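# Move the green can from turntable to coaster

## Task

Lift the green can off the turntable and set it upright on the coaster, leaving every other can standing in its place on the turntable.

## Robot and tools

Robot: two Doosan M1013 six-joint arms, left_arm and right_arm, each ending in a Robotiq 2F-140 two-finger gripper with a wrist camera. The fingers can fold at a hinge: a part held near the palm may be held loosely, let go, or squeezed harder than asked, while a part held in the outer quarter of the pads is held normally. Fingertips pushed tip-first into a surface fold easily, so a move can run past a surface with little sign of contact and spoil the next grip.

Frame: all hand poses, velocities and targets use the scene frame. Its origin sits at table-top height, halfway between the two nominal bases; +x points out over the table, +z up, and left_arm is on the +y side (image sides do not follow these names). Calibrated bases: left_arm at (+0.085, +0.605, 0) m, quat_wxyz (+1.000, 0, 0, -0.030); right_arm at (-0.019, -0.519, 0) m, quat_wxyz (+1.000, 0, 0, -0.025). Printed hand positions can be a few centimetres off. The gripper's fingers point along its own +z and open along its y; end_effector_position is the point between closed pads, and the fingertips reach about 33 mm past it (9 mm when fully open).

Joint order for every row and result list: waist (joint_1), shoulder (joint_2), elbow (joint_3), forearm roll (joint_4), wrist pitch (joint_5), wrist roll (joint_6). Shoulder and elbow signs are flipped relative to the URDF everywhere you send or read them. Stated ranges in URDF signs: elbow -2.792 to 2.792 rad; all others -6.283 to 6.283.

A row is 18 numbers, each in [-1, 1], one list covering both arms: left_arm's six joint numbers, then its gripper position, force_limit, speed, then the same nine for right_arm. Joint numbers are offsets, not poses: scaled so 1.0 equals 1.553 rad (waist, shoulder), 2.33 rad (elbow) or 2.913 rad (three wrist joints), counted from the Joint targets shown at the start of the action or move, never from the previous row. Sending the same offset twice moves the arm twice. Sending 0 for an arm's joints re-commands its current targets. Gripper numbers are absolute: position +1 fully open (140 mm), about -0.8 pads touching, -1 closes until blocked; force_limit -1 to +1 (roughly 14 N to 58 N slow on a small part); speed -1 to +1 (about 30 to 250 mm/s). To leave a gripper alone, resend its last three numbers; a 0 is a real command.

execute_actions(actions, cameras): actions is a list of actions; each action is up to 15 rows, one per 1/30 s step, and a short action repeats its last row to fill 15 steps. An action or call is rejected if it would push a joint more than 0.010 rad beyond its range. An empty actions list returns state plus all camera images. cameras takes names (cam_high, cam_low, cam_left_wrist, cam_right_wrist), ["all"] or [].

move(target, speed, blend, stop_force, zero, blocking, cameras): target is one 18-number row or a list of up to 15 rows, all offsets from the same starting Joint targets. The joints travel together along joint paths, so the hand moves on a curve and nothing is avoided. speed is rad/s for the joint with the longest travel, 0.01 to 3.92, default 0.5 (one value or one per target). blend, in rad, rounds corners between listed targets; 0 stops at each. stop_force, 10 to 80 N, ends an arm's path when its estimated push against the motion exceeds that amount; use a low speed with it, and omit it when moving away from something being pressed. zero (default true) re-zeroes that estimate first. blocking=false returns after about 0.5 s while the move continues (not allowed with stop_force). The result adds a move: line such as done, off_target, moving, held or fault, and possibly limits=held.

wait(seconds 0 to 10) lets time pass holding the last command. stop brakes a running move. zoom_image(camera, region [x0, y0, x1, y1] in pixels, at most 504 by 504) enlarges part of the latest image. read_manual gives licence texts. finished_scene(scene) ends the scene for good; the can must stay on the coaster unaided.

Results: Joint positions, velocities, Joint targets (what the next offsets count from), joint torques, external torque estimates, flange force along the gripper axes, end-effector pose and velocity. object_status: 0 moving, 1 stopped while opening, 2 stopped while closing (a grip, the sign you want after position -1), 3 reached the position or pads met. position_measured is in counts: 3 open, about 75 at 100 mm, 139 at 60 mm, 200 at 20 mm, 230 pads touching. Wrist depth gives a 7x7 grid of distances in mm per wrist camera. "Kept back" says how many steps (up to 4) still run. "joint sent to its limit" and "joint command not followed" (clearance check between arms) flag clipped commands. MOTOR HOT warns of overheating.

Avoid: any outside force reaching 144 N or joint torque over its limit (waist and shoulder 319, elbow 150, wrist joints 42.3 N m) stops that arm for 10 s; overheating from long holds or stretched arms brakes it for 30 to 60 s. Do not let the arms press or collide with each other, do not slam into the table or heavy things, do not drop or release a moving can, and never let anything leave the table. Keep the other cans standing and undisturbed.

Each tool is called after "Request:" as name(argument=value, ...) on one line, values as JSON.

## Session

Request:
execute_actions(actions=[])

Scene clock: 0.00 s.
left_arm: end_effector_position=(+0.6492, +0.7728, +0.2719) position_measured=3 object_status=3 end_effector_quat_wxyz=(-0.387, +0.543, +0.743, +0.055) | right_arm: end_effector_position=(+0.5519, -0.5250, +0.1462) position_measured=3 object_status=3 end_effector_quat_wxyz=(-0.257, +0.634, +0.672, +0.283)
Joint positions: left_arm=[0.014 -0.369 -1.621 0.511 1.78 -0.413] | right_arm=[-0.408 -0.308 -1.966 0.716 1.34 -0.86]
Joint velocities: within noise
Joint torques (N m): no reading
External joint torques (N m): no reading
Flange force (N): no reading
Wrist depth (mm): cam_left_wrist=[426 2557 2131 1827 1608 1413 1292 / 419 2149 1983 1716 1531 1339 1235 / 461 659 545 1598 1375 1298 1168 / 468 120 - 444 - 136 1079 / - 118 - - - 359 102 / - - - - - - - / - - - - - - -] | cam_right_wrist=[364 363 301 311 390 405 1639 / - - - 351 - 364 1462 / 311 - 320 - 336 344 1342 / 291 116 299 - - 134 119 / - 103 272 284 283 284 96 / - 262 - - - 270 96 / - - - 250 252 - -]
Joint targets: left_arm=[0.014 -0.369 -1.621 0.511 1.780 -0.413] | right_arm=[-0.408 -0.308 -1.966 0.716 1.340 -0.860]
Tool commands: left_gripper/position=+1.0 left_gripper/force_limit=+1.0 left_gripper/speed=+1.0 right_gripper/position=+1.0 right_gripper/force_limit=+1.0 right_gripper/speed=+1.0

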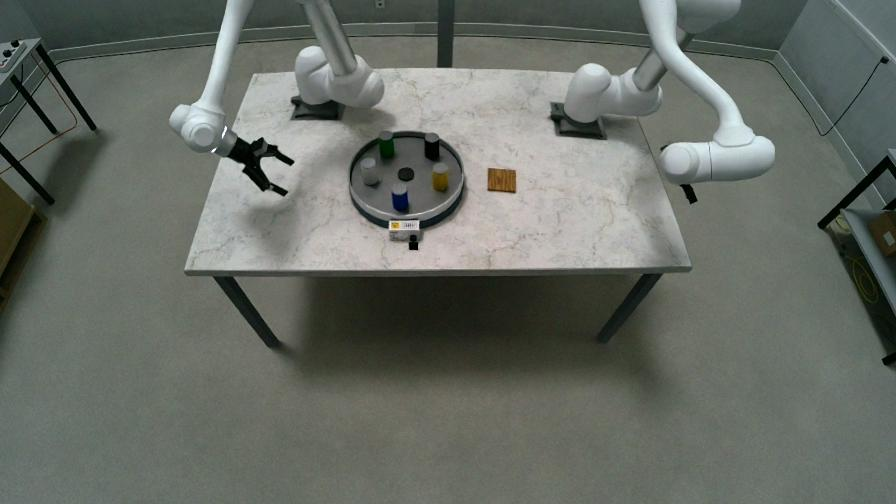

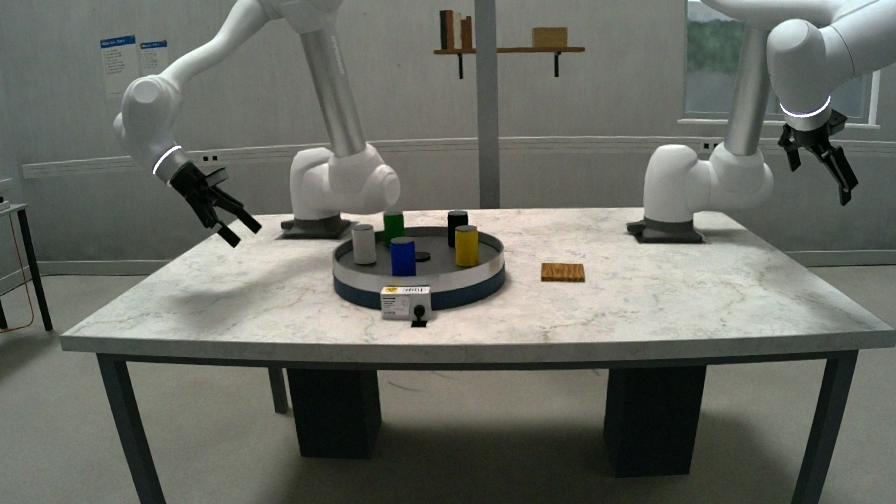

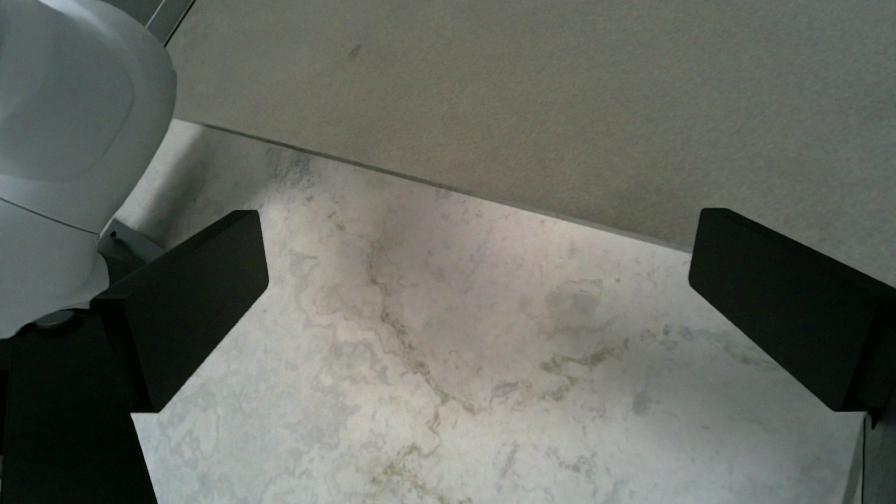

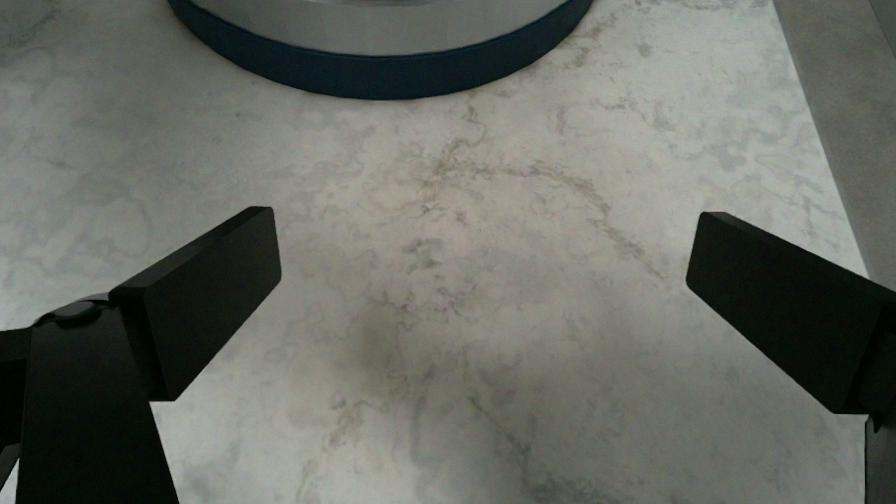

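Request:
zoom_image(camera="cam_high", region=[230, 60, 670, 290])

Request:
zoom_image(camera="cam_low", region=[270, 190, 620, 360])

Request:
zoom_image(camera="cam_high", region=[330, 110, 540, 260])

Scaled by 1.145 from the camera's 896x504 image, which has a finer 1280x720 frame.

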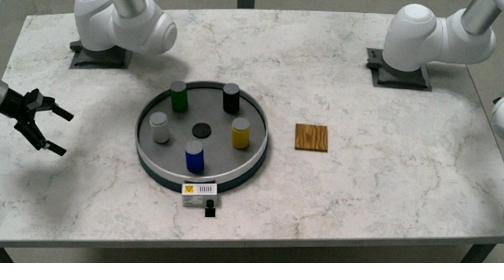

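Scaled by 1.440 from the camera's 896x504 image, which has a finer 1280x720 frame.

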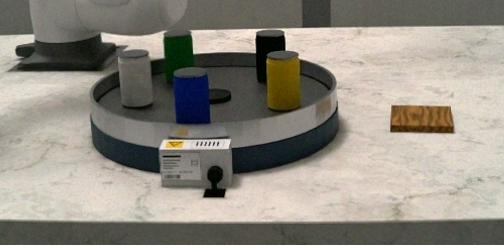

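Scaled by 2.400 from the camera's 896x504 image, which has a finer 1280x720 frame.

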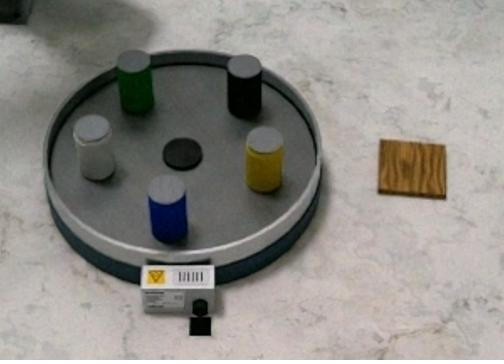

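Request:
move(target=[[0,0,0,0,0,0,1,1,1, 0.1,0.2606,0.0609,-0.2458,0.0255,0.2952,0.43,-1,0],[0,0,0,0,0,0,1,1,1, 0.7093,0.2606,0.0609,-0.2458,0.0255,0.2952,0.43,-1,0]], speed=1.0, blend=[0.3, 0], cameras=["all"])

Scene clock: 5.70 s.
left_arm: end_effector_position=(+0.6492, +0.7728, +0.2719) position_measured=3 object_status=3 end_effector_quat_wxyz=(-0.387, +0.543, +0.743, +0.055) | right_arm: end_effector_position=(+0.3545, -0.1959, +0.3499) position_measured=75 object_status=3 end_effector_quat_wxyz=(+0.000, +0.447, +0.894, +0.000)
Joint positions: left_arm=[0.014 -0.369 -1.621 0.511 1.78 -0.413] | right_arm=[0.694 0.097 -1.824 0 1.414 0]
Joint torques (N m): left_arm=[0.95 81 40.42 4.29 1.18 -0.01] | right_arm=[1.69 24.08 41 4.18 -0.42 -0.2]
External joint torques (N m): left_arm=[-0.73 -6.58 -3.05 0.32 0.34 -0.01] | right_arm=[-1.71 8.36 1.44 0.22 0.41 0.2]
Flange force (N): left_arm=[-5.5 4.8 2.5] | right_arm=[-3.9 -11.7 -5.2]
Wrist depth (mm): cam_left_wrist=[426 2436 2205 1814 1608 1413 1285 / 424 2167 1998 1728 1579 1413 1224 / 460 - - 1513 1421 1312 1162 / 470 118 - - - 136 1061 / - 118 - - - 360 102 / - 494 493 - - - - / - 486 428 397 369 - -] | cam_right_wrist=[449 437 - 388 385 387 385 / 463 450 468 410 410 410 404 / 470 - 509 436 432 430 357 / 529 530 117 424 457 126 515 / - 83 549 487 487 108 85 / - - 606 614 - - - / - - - - - - -]
Joint targets: left_arm=[0.014 -0.369 -1.621 0.511 1.780 -0.413] | right_arm=[0.694 0.096 -1.824 0.000 1.414 0.000]
move: done

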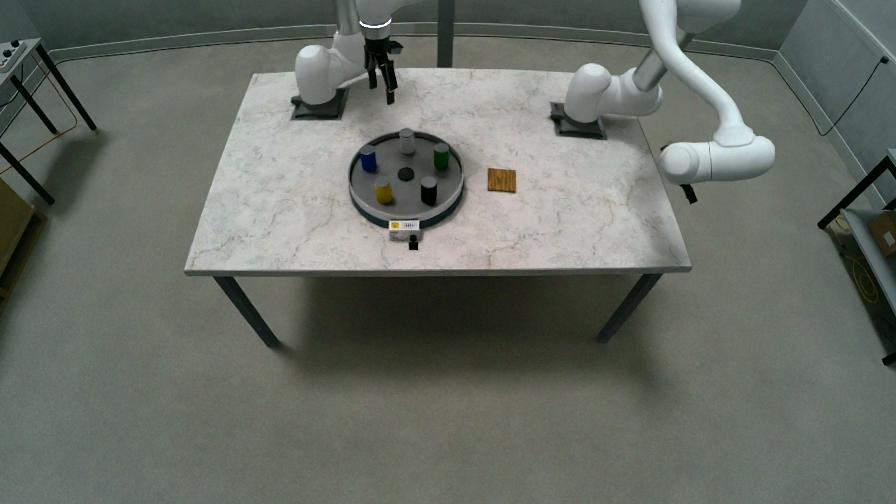

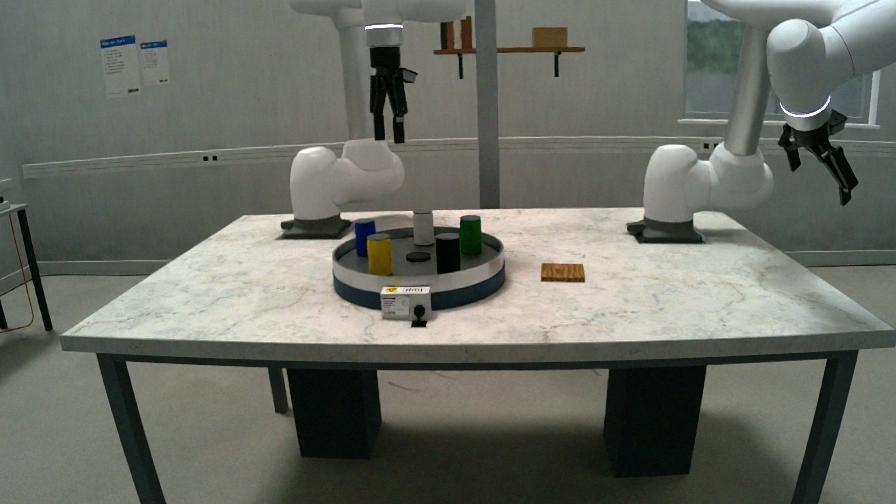

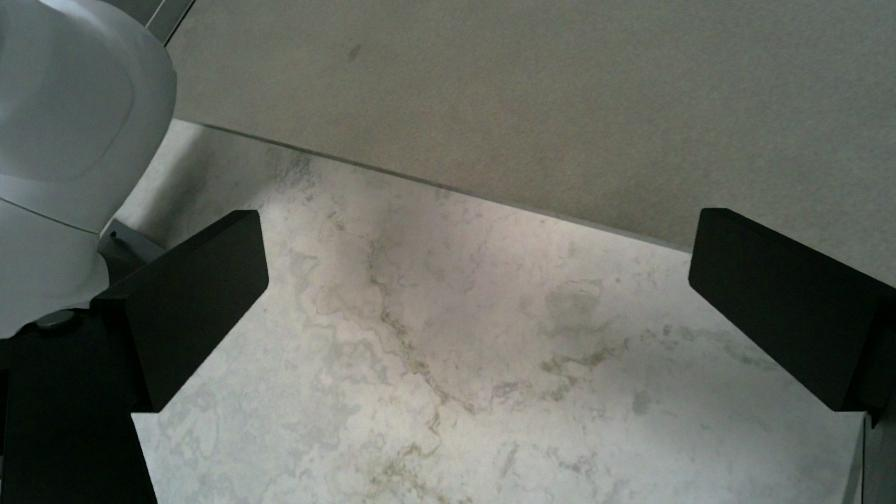

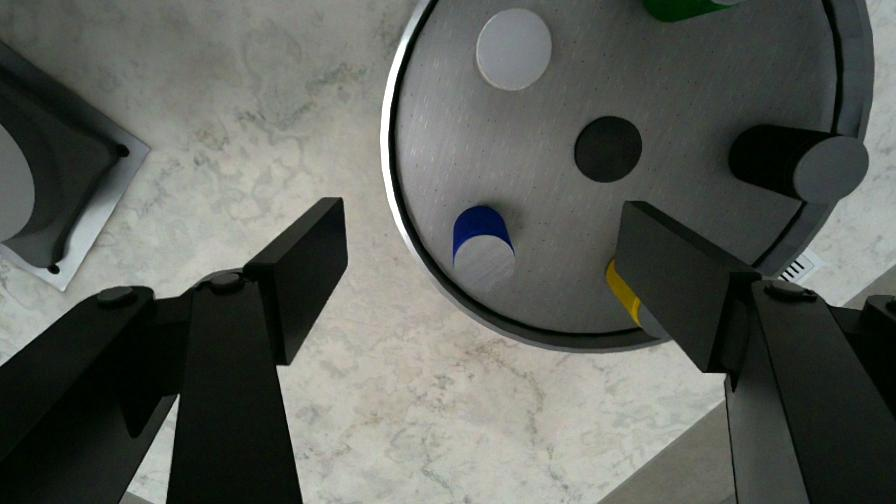

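Request:
wait(seconds=0, cameras=["cam_high", "cam_right_wrist"])

Request:
zoom_image(camera="cam_high", region=[330, 110, 540, 260])

Request:
wait(seconds=1, cameras=["cam_high", "cam_right_wrist"])

Request:
zoom_image(camera="cam_high", region=[330, 110, 540, 260])

Scene clock: 6.23 s.
left_arm: end_effector_position=(+0.6492, +0.7728, +0.2719) position_measured=3 object_status=3 end_effector_quat_wxyz=(-0.387, +0.543, +0.743, +0.055) | right_arm: end_effector_position=(+0.3545, -0.1959, +0.3499) position_measured=75 object_status=3 end_effector_quat_wxyz=(+0.000, +0.447, +0.894, +0.000)
Joint positions: left_arm=[0.014 -0.369 -1.621 0.511 1.78 -0.413] | right_arm=[0.694 0.096 -1.824 0 1.414 0]
Joint torques (N m): left_arm=[0.79 81.67 40.27 4.27 1.18 0.03] | right_arm=[1.57 24.29 40.99 4.18 -0.38 -0.19]
External joint torques (N m): left_arm=[-0.69 -7.48 -3.02 0.32 0.34 -0.05] | right_arm=[-1.54 8.03 1.44 0.22 0.37 0.19]
Flange force (N): left_arm=[-6.0 6.2 2.2] | right_arm=[-3.5 -11.2 -5.0]
Wrist depth (mm): cam_left_wrist=[421 2459 2205 1867 1650 1405 1279 / 426 2224 1983 1801 1541 1346 1224 / 458 - - 1598 1398 1272 1168 / 468 118 534 - - 137 1070 / - 118 - - - 358 102 / - 485 473 428 387 347 - / - - - - 366 333 -] | cam_right_wrist=[454 - - 390 388 388 376 / 459 488 470 403 413 408 344 / 468 - - 433 432 435 422 / 523 521 154 464 451 131 447 / - 83 118 471 479 108 84 / - - 594 - 611 - - / - - 657 - 639 - -]
Joint targets: left_arm=[0.014 -0.369 -1.621 0.511 1.780 -0.413] | right_arm=[0.694 0.096 -1.824 0.000 1.414 0.000]
Tool commands: left_gripper/position=+1.0 left_gripper/force_limit=+1.0 left_gripper/speed=+1.0 right_gripper/position=+0.43 right_gripper/force_limit=-1.0 right_gripper/speed=+0.0
Images, in order (width x height): cam_high 896x504, cam_right_wrist 896x504.

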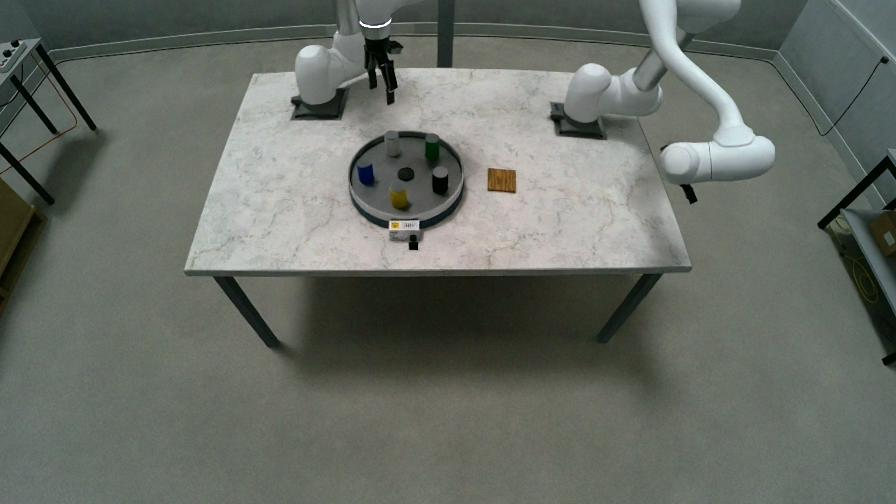

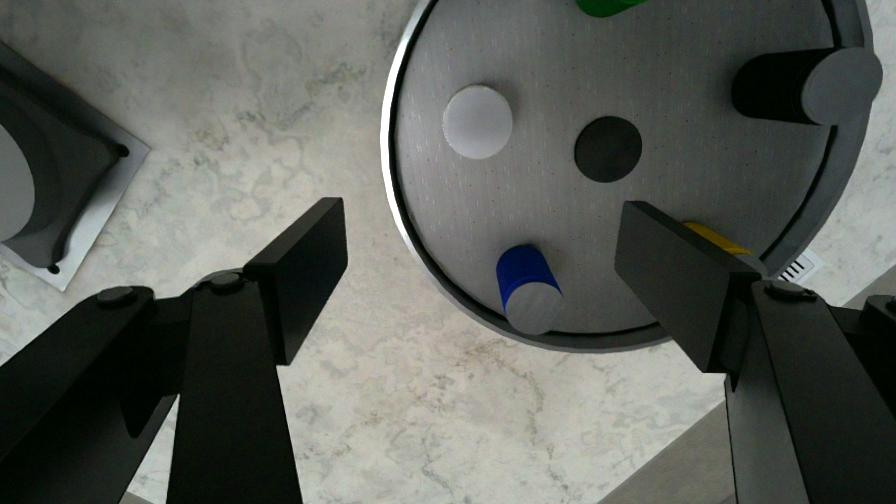

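Scaled by 2.400 from the camera's 896x504 image, which has a finer 1280x720 frame.

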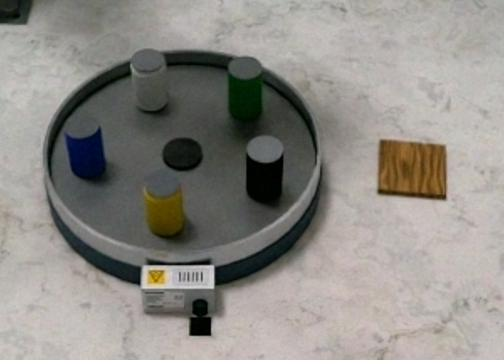

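Scene clock: 7.23 s.
left_arm: end_effector_position=(+0.6492, +0.7728, +0.2719) position_measured=3 object_status=3 end_effector_quat_wxyz=(-0.387, +0.543, +0.743, +0.055) | right_arm: end_effector_position=(+0.3545, -0.1959, +0.3499) position_measured=75 object_status=3 end_effector_quat_wxyz=(+0.000, +0.447, +0.894, +0.000)
Joint positions: left_arm=[0.014 -0.369 -1.621 0.511 1.78 -0.413] | right_arm=[0.694 0.096 -1.824 0 1.414 0]
Joint torques (N m): left_arm=[0.94 81.58 40.34 4.35 1.17 0.05] | right_arm=[1.5 24.02 41.19 4.17 -0.38 -0.2]
External joint torques (N m): left_arm=[-1.02 -7.38 -3.06 0.25 0.35 -0.06] | right_arm=[-1.54 7.94 1.2 0.23 0.36 0.2]
Flange force (N): left_arm=[-6.4 5.8 2.1] | right_arm=[-3.5 -11.4 -4.6]
Wrist depth (mm): cam_left_wrist=[424 2224 2205 1814 1629 1413 1272 / 426 2186 1998 1705 1496 1339 1184 / 456 - - 1661 1429 1285 1147 / 471 118 541 - 412 136 1075 / - 118 - - - 357 102 / - - 486 - - 345 - / - - - - - 330 -] | cam_right_wrist=[- 437 448 385 388 388 382 / 463 - 462 411 408 410 403 / 470 - 484 434 435 435 477 / 515 - 118 454 461 439 509 / - 83 554 558 486 102 85 / - - 591 587 586 82 - / - - - - - - -]
Joint targets: left_arm=[0.014 -0.369 -1.621 0.511 1.780 -0.413] | right_arm=[0.694 0.096 -1.824 0.000 1.414 0.000]
Tool commands: left_gripper/position=+1.0 left_gripper/force_limit=+1.0 left_gripper/speed=+1.0 right_gripper/position=+0.43 right_gripper/force_limit=-1.0 right_gripper/speed=+0.0
wait: 1.00 s; at rest by 0.17 s
Images, in order (width x height): cam_high 896x504, cam_right_wrist 896x504.

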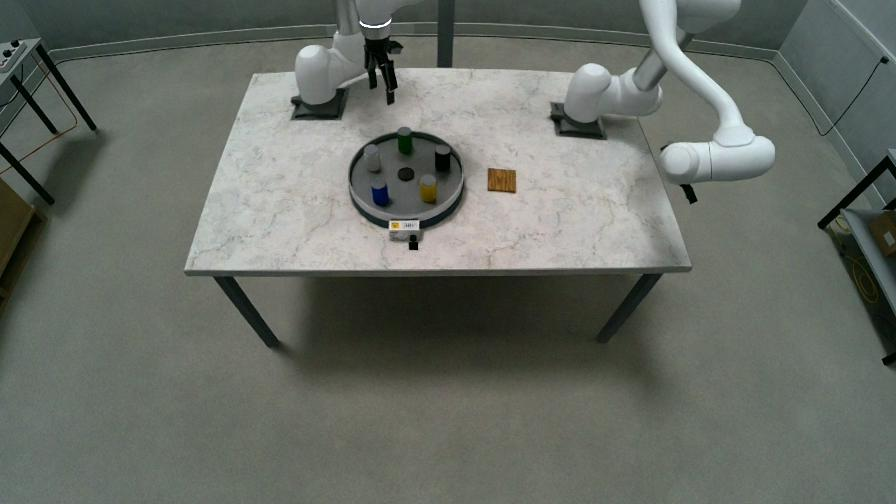

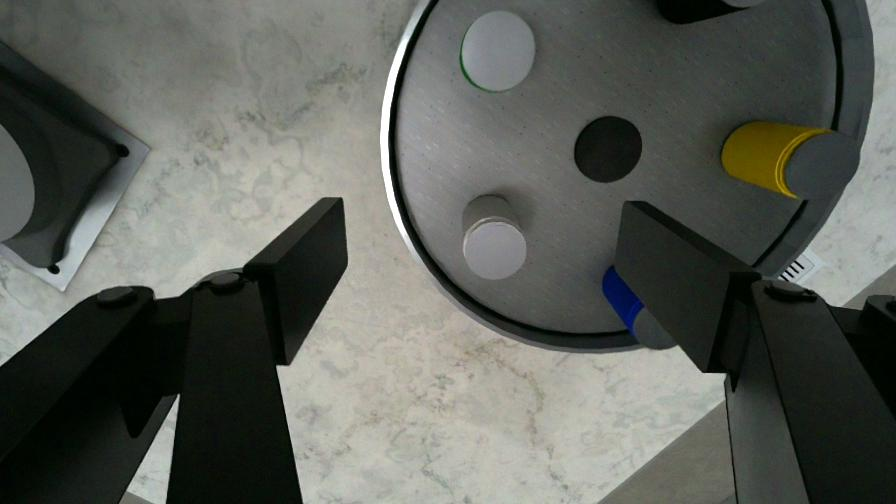

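Scaled by 2.400 from the camera's 896x504 image, which has a finer 1280x720 frame.

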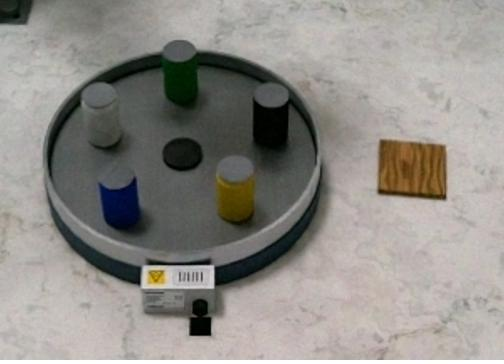

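Request:
move(target=[0,0,0,0,0,0,1,1,1, 0.0041,-0.2853,0.1463,0,-0.0350,-0.5393,0.43,-1,0], speed=1.2, cameras=["cam_high", "cam_right_wrist"])

Request:
zoom_image(camera="cam_high", region=[330, 110, 540, 260])

Request:
wait(seconds=0.5, cameras=["cam_high", "cam_right_wrist"])

Request:
wait(seconds=0.5, cameras=["cam_right_wrist"])

Scene clock: 11.80 s.
left_arm: end_effector_position=(+0.6492, +0.7728, +0.2719) position_measured=3 object_status=3 end_effector_quat_wxyz=(-0.387, +0.543, +0.743, +0.055) | right_arm: end_effector_position=(+0.5582, -0.0371, +0.2599) position_measured=75 object_status=3 end_effector_quat_wxyz=(+0.000, -0.319, +0.948, +0.000)
Joint positions: left_arm=[0.014 -0.369 -1.621 0.511 1.78 -0.413] | right_arm=[0.701 -0.347 -1.483 0 1.313 -1.571]
Joint torques (N m): left_arm=[0.93 81.72 40.19 4.28 1.19 0.03] | right_arm=[1.35 68.4 40.18 4.05 -0.35 -0.21]
External joint torques (N m): left_arm=[-0.76 -6.88 -2.75 0.34 0.34 -0.05] | right_arm=[-1.45 8.93 1.27 0.21 0.39 0.21]
Flange force (N): left_arm=[-5.6 5.7 1.9] | right_arm=[11.0 -2.2 -6.0]
Wrist depth (mm): cam_left_wrist=[423 2557 2149 1827 1608 1429 1285 / 419 2079 1952 1728 1531 1339 1241 / 461 - - 1598 1413 1272 1168 / 466 118 - 467 420 136 1075 / - 118 - - - - 102 / - - 439 - - - - / - - 426 - 355 - -] | cam_right_wrist=[- 243 308 307 304 229 - / 382 324 325 324 324 321 382 / 391 346 346 346 337 335 389 / 1372 - 154 356 353 138 396 / - 83 438 455 - 108 84 / - - 1526 468 - - - / - - 1673 1586 519 - -]
Joint targets: left_arm=[0.014 -0.369 -1.621 0.511 1.780 -0.413] | right_arm=[0.701 -0.347 -1.483 0.000 1.313 -1.571]
move: done
Images, in order (width x height): cam_high 896x504, cam_right_wrist 896x504.

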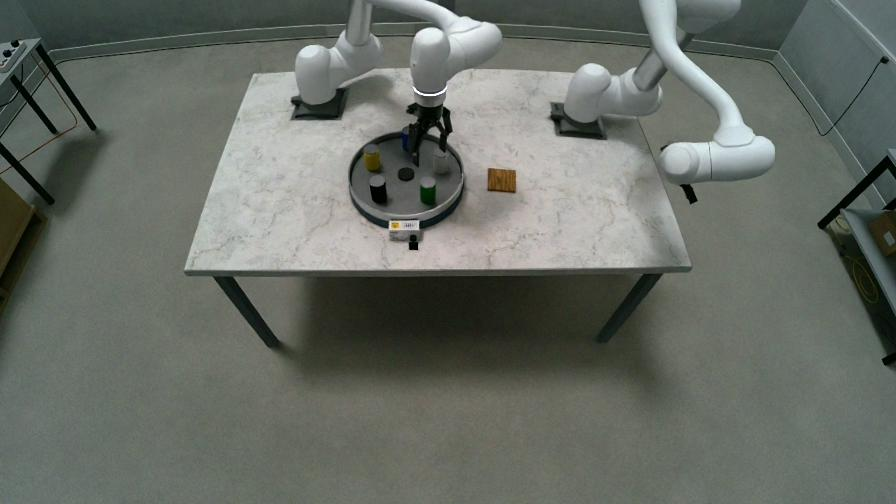

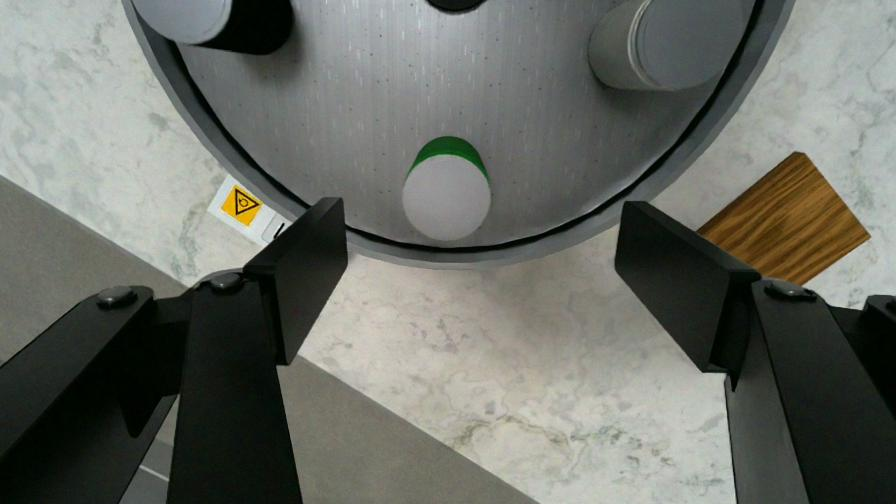

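Scaled by 2.400 from the camera's 896x504 image, which has a finer 1280x720 frame.

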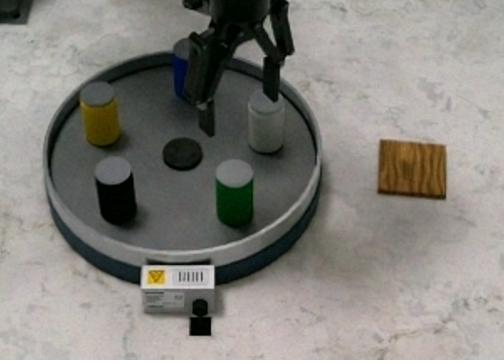

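Scene clock: 12.30 s.
left_arm: end_effector_position=(+0.6492, +0.7728, +0.2719) position_measured=3 object_status=3 end_effector_quat_wxyz=(-0.387, +0.543, +0.743, +0.055) | right_arm: end_effector_position=(+0.5583, -0.0371, +0.2599) position_measured=75 object_status=3 end_effector_quat_wxyz=(+0.000, -0.319, +0.948, +0.000)
Joint positions: left_arm=[0.014 -0.369 -1.621 0.511 1.78 -0.413] | right_arm=[0.701 -0.347 -1.483 0 1.313 -1.571]
Joint torques (N m): left_arm=[1.05 81.23 40.37 4.31 1.2 0.01] | right_arm=[1.61 68.45 40.12 4.03 -0.35 -0.21]
External joint torques (N m): left_arm=[-1.07 -7.21 -3.07 0.29 0.32 -0.03] | right_arm=[-1.74 8.69 1.29 0.22 0.39 0.21]
Flange force (N): left_arm=[-6.3 5.5 2.2] | right_arm=[10.6 -2.5 -5.9]
Wrist depth (mm): cam_left_wrist=[423 2532 2167 1880 1598 1429 1266 / 422 2131 1998 1716 1461 1360 1260 / 458 - - 1672 1413 1266 1168 / 470 118 - - - 136 1075 / - 118 - - - - 102 / - - - - - - - / - - - 401 368 330 -] | cam_right_wrist=[- 305 310 308 307 303 - / 381 321 323 322 320 322 - / 404 341 344 344 334 338 387 / 1380 - 133 359 336 138 397 / - 83 118 441 - 108 85 / - - 1586 - 478 - - / - - 1639 1628 - 72 -]
Joint targets: left_arm=[0.014 -0.369 -1.621 0.511 1.780 -0.413] | right_arm=[0.701 -0.347 -1.483 0.000 1.313 -1.571]
Tool commands: left_gripper/position=+1.0 left_gripper/force_limit=+1.0 left_gripper/speed=+1.0 right_gripper/position=+0.43 right_gripper/force_limit=-1.0 right_gripper/speed=+0.0
wait: 0.50 s; at rest by 0.17 s
Images, in order (width x height): cam_high 896x504, cam_right_wrist 896x504.

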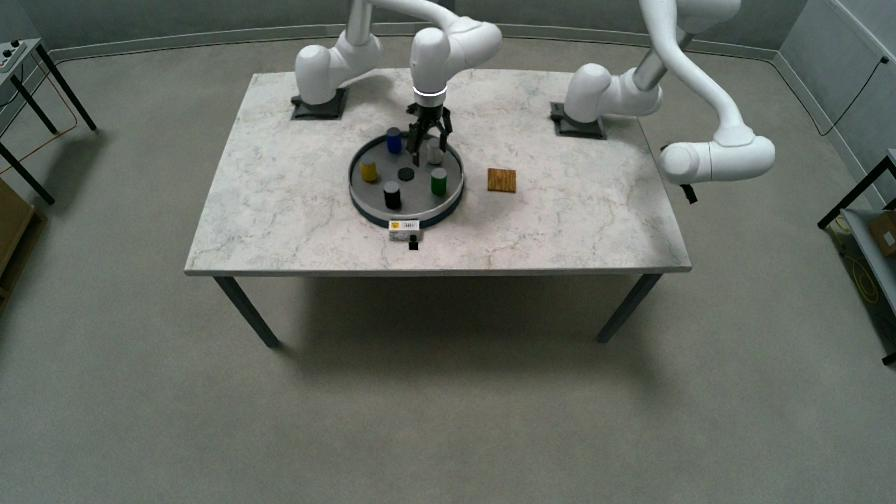

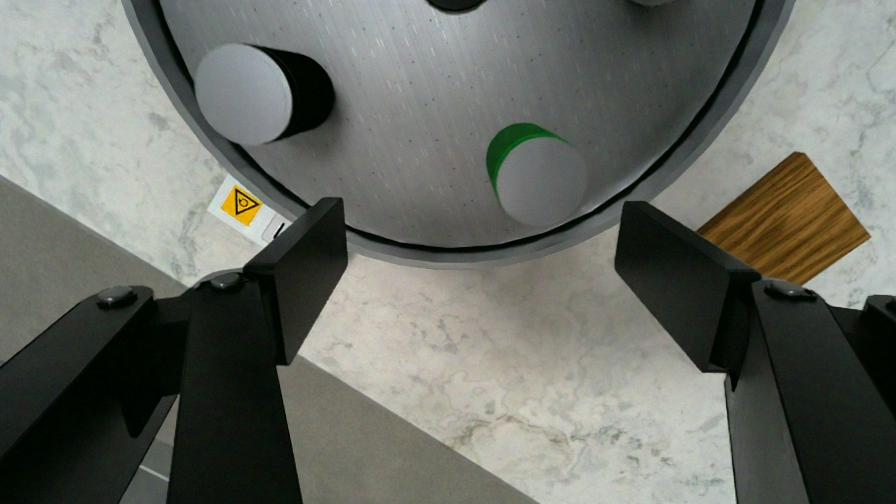

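Scene clock: 12.80 s.
left_arm: end_effector_position=(+0.6492, +0.7728, +0.2719) position_measured=3 object_status=3 end_effector_quat_wxyz=(-0.387, +0.543, +0.743, +0.055) | right_arm: end_effector_position=(+0.5583, -0.0371, +0.2599) position_measured=75 object_status=3 end_effector_quat_wxyz=(+0.000, -0.319, +0.948, +0.000)
Joint positions: left_arm=[0.014 -0.369 -1.621 0.511 1.78 -0.413] | right_arm=[0.701 -0.347 -1.483 0 1.313 -1.571]
Joint torques (N m): left_arm=[0.94 81.29 40.34 4.33 1.16 0.02] | right_arm=[1.76 68.43 40.2 4.03 -0.34 -0.19]
External joint torques (N m): left_arm=[-0.92 -7.52 -3.17 0.25 0.35 -0.04] | right_arm=[-1.64 9.18 1.28 0.24 0.38 0.19]
Flange force (N): left_arm=[-6.3 5.9 2.3] | right_arm=[11.3 -2.4 -6.1]
Wrist depth (mm): cam_left_wrist=[425 2557 2205 1840 1559 1405 1298 / 423 2149 1909 1740 1513 1353 1224 / 461 - - 1513 1429 1272 1168 / 469 118 - - - 136 1079 / - 118 - - - - 102 / - - - 396 - - - / - - 438 396 - - -] | cam_right_wrist=[- 310 310 309 308 304 - / - 324 323 323 321 318 - / - 333 323 350 344 386 390 / 1380 - 133 357 341 138 404 / - 83 453 438 - 108 84 / - - 1556 - - - - / - - 1639 1628 527 - -]
Joint targets: left_arm=[0.014 -0.369 -1.621 0.511 1.780 -0.413] | right_arm=[0.701 -0.347 -1.483 0.000 1.313 -1.571]
Tool commands: left_gripper/position=+1.0 left_gripper/force_limit=+1.0 left_gripper/speed=+1.0 right_gripper/position=+0.43 right_gripper/force_limit=-1.0 right_gripper/speed=+0.0
wait: 0.50 s; at rest by 0.17 s
Images, in order (width x height): cam_right_wrist 896x504.

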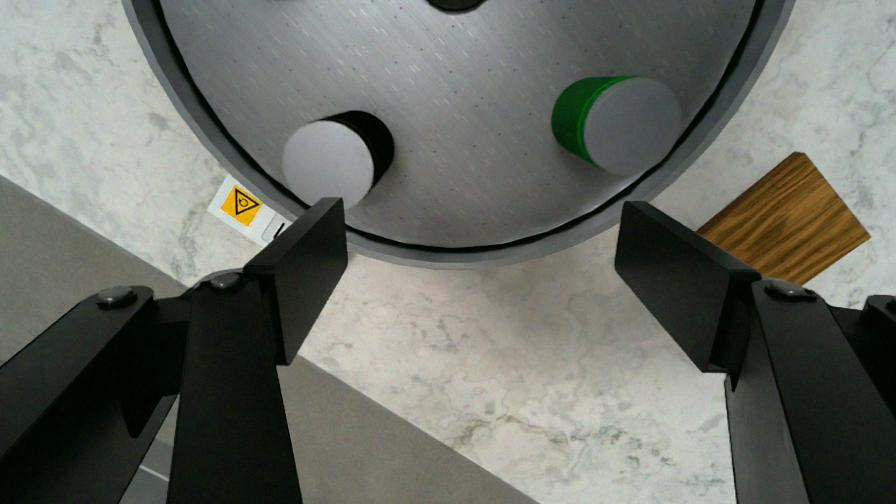

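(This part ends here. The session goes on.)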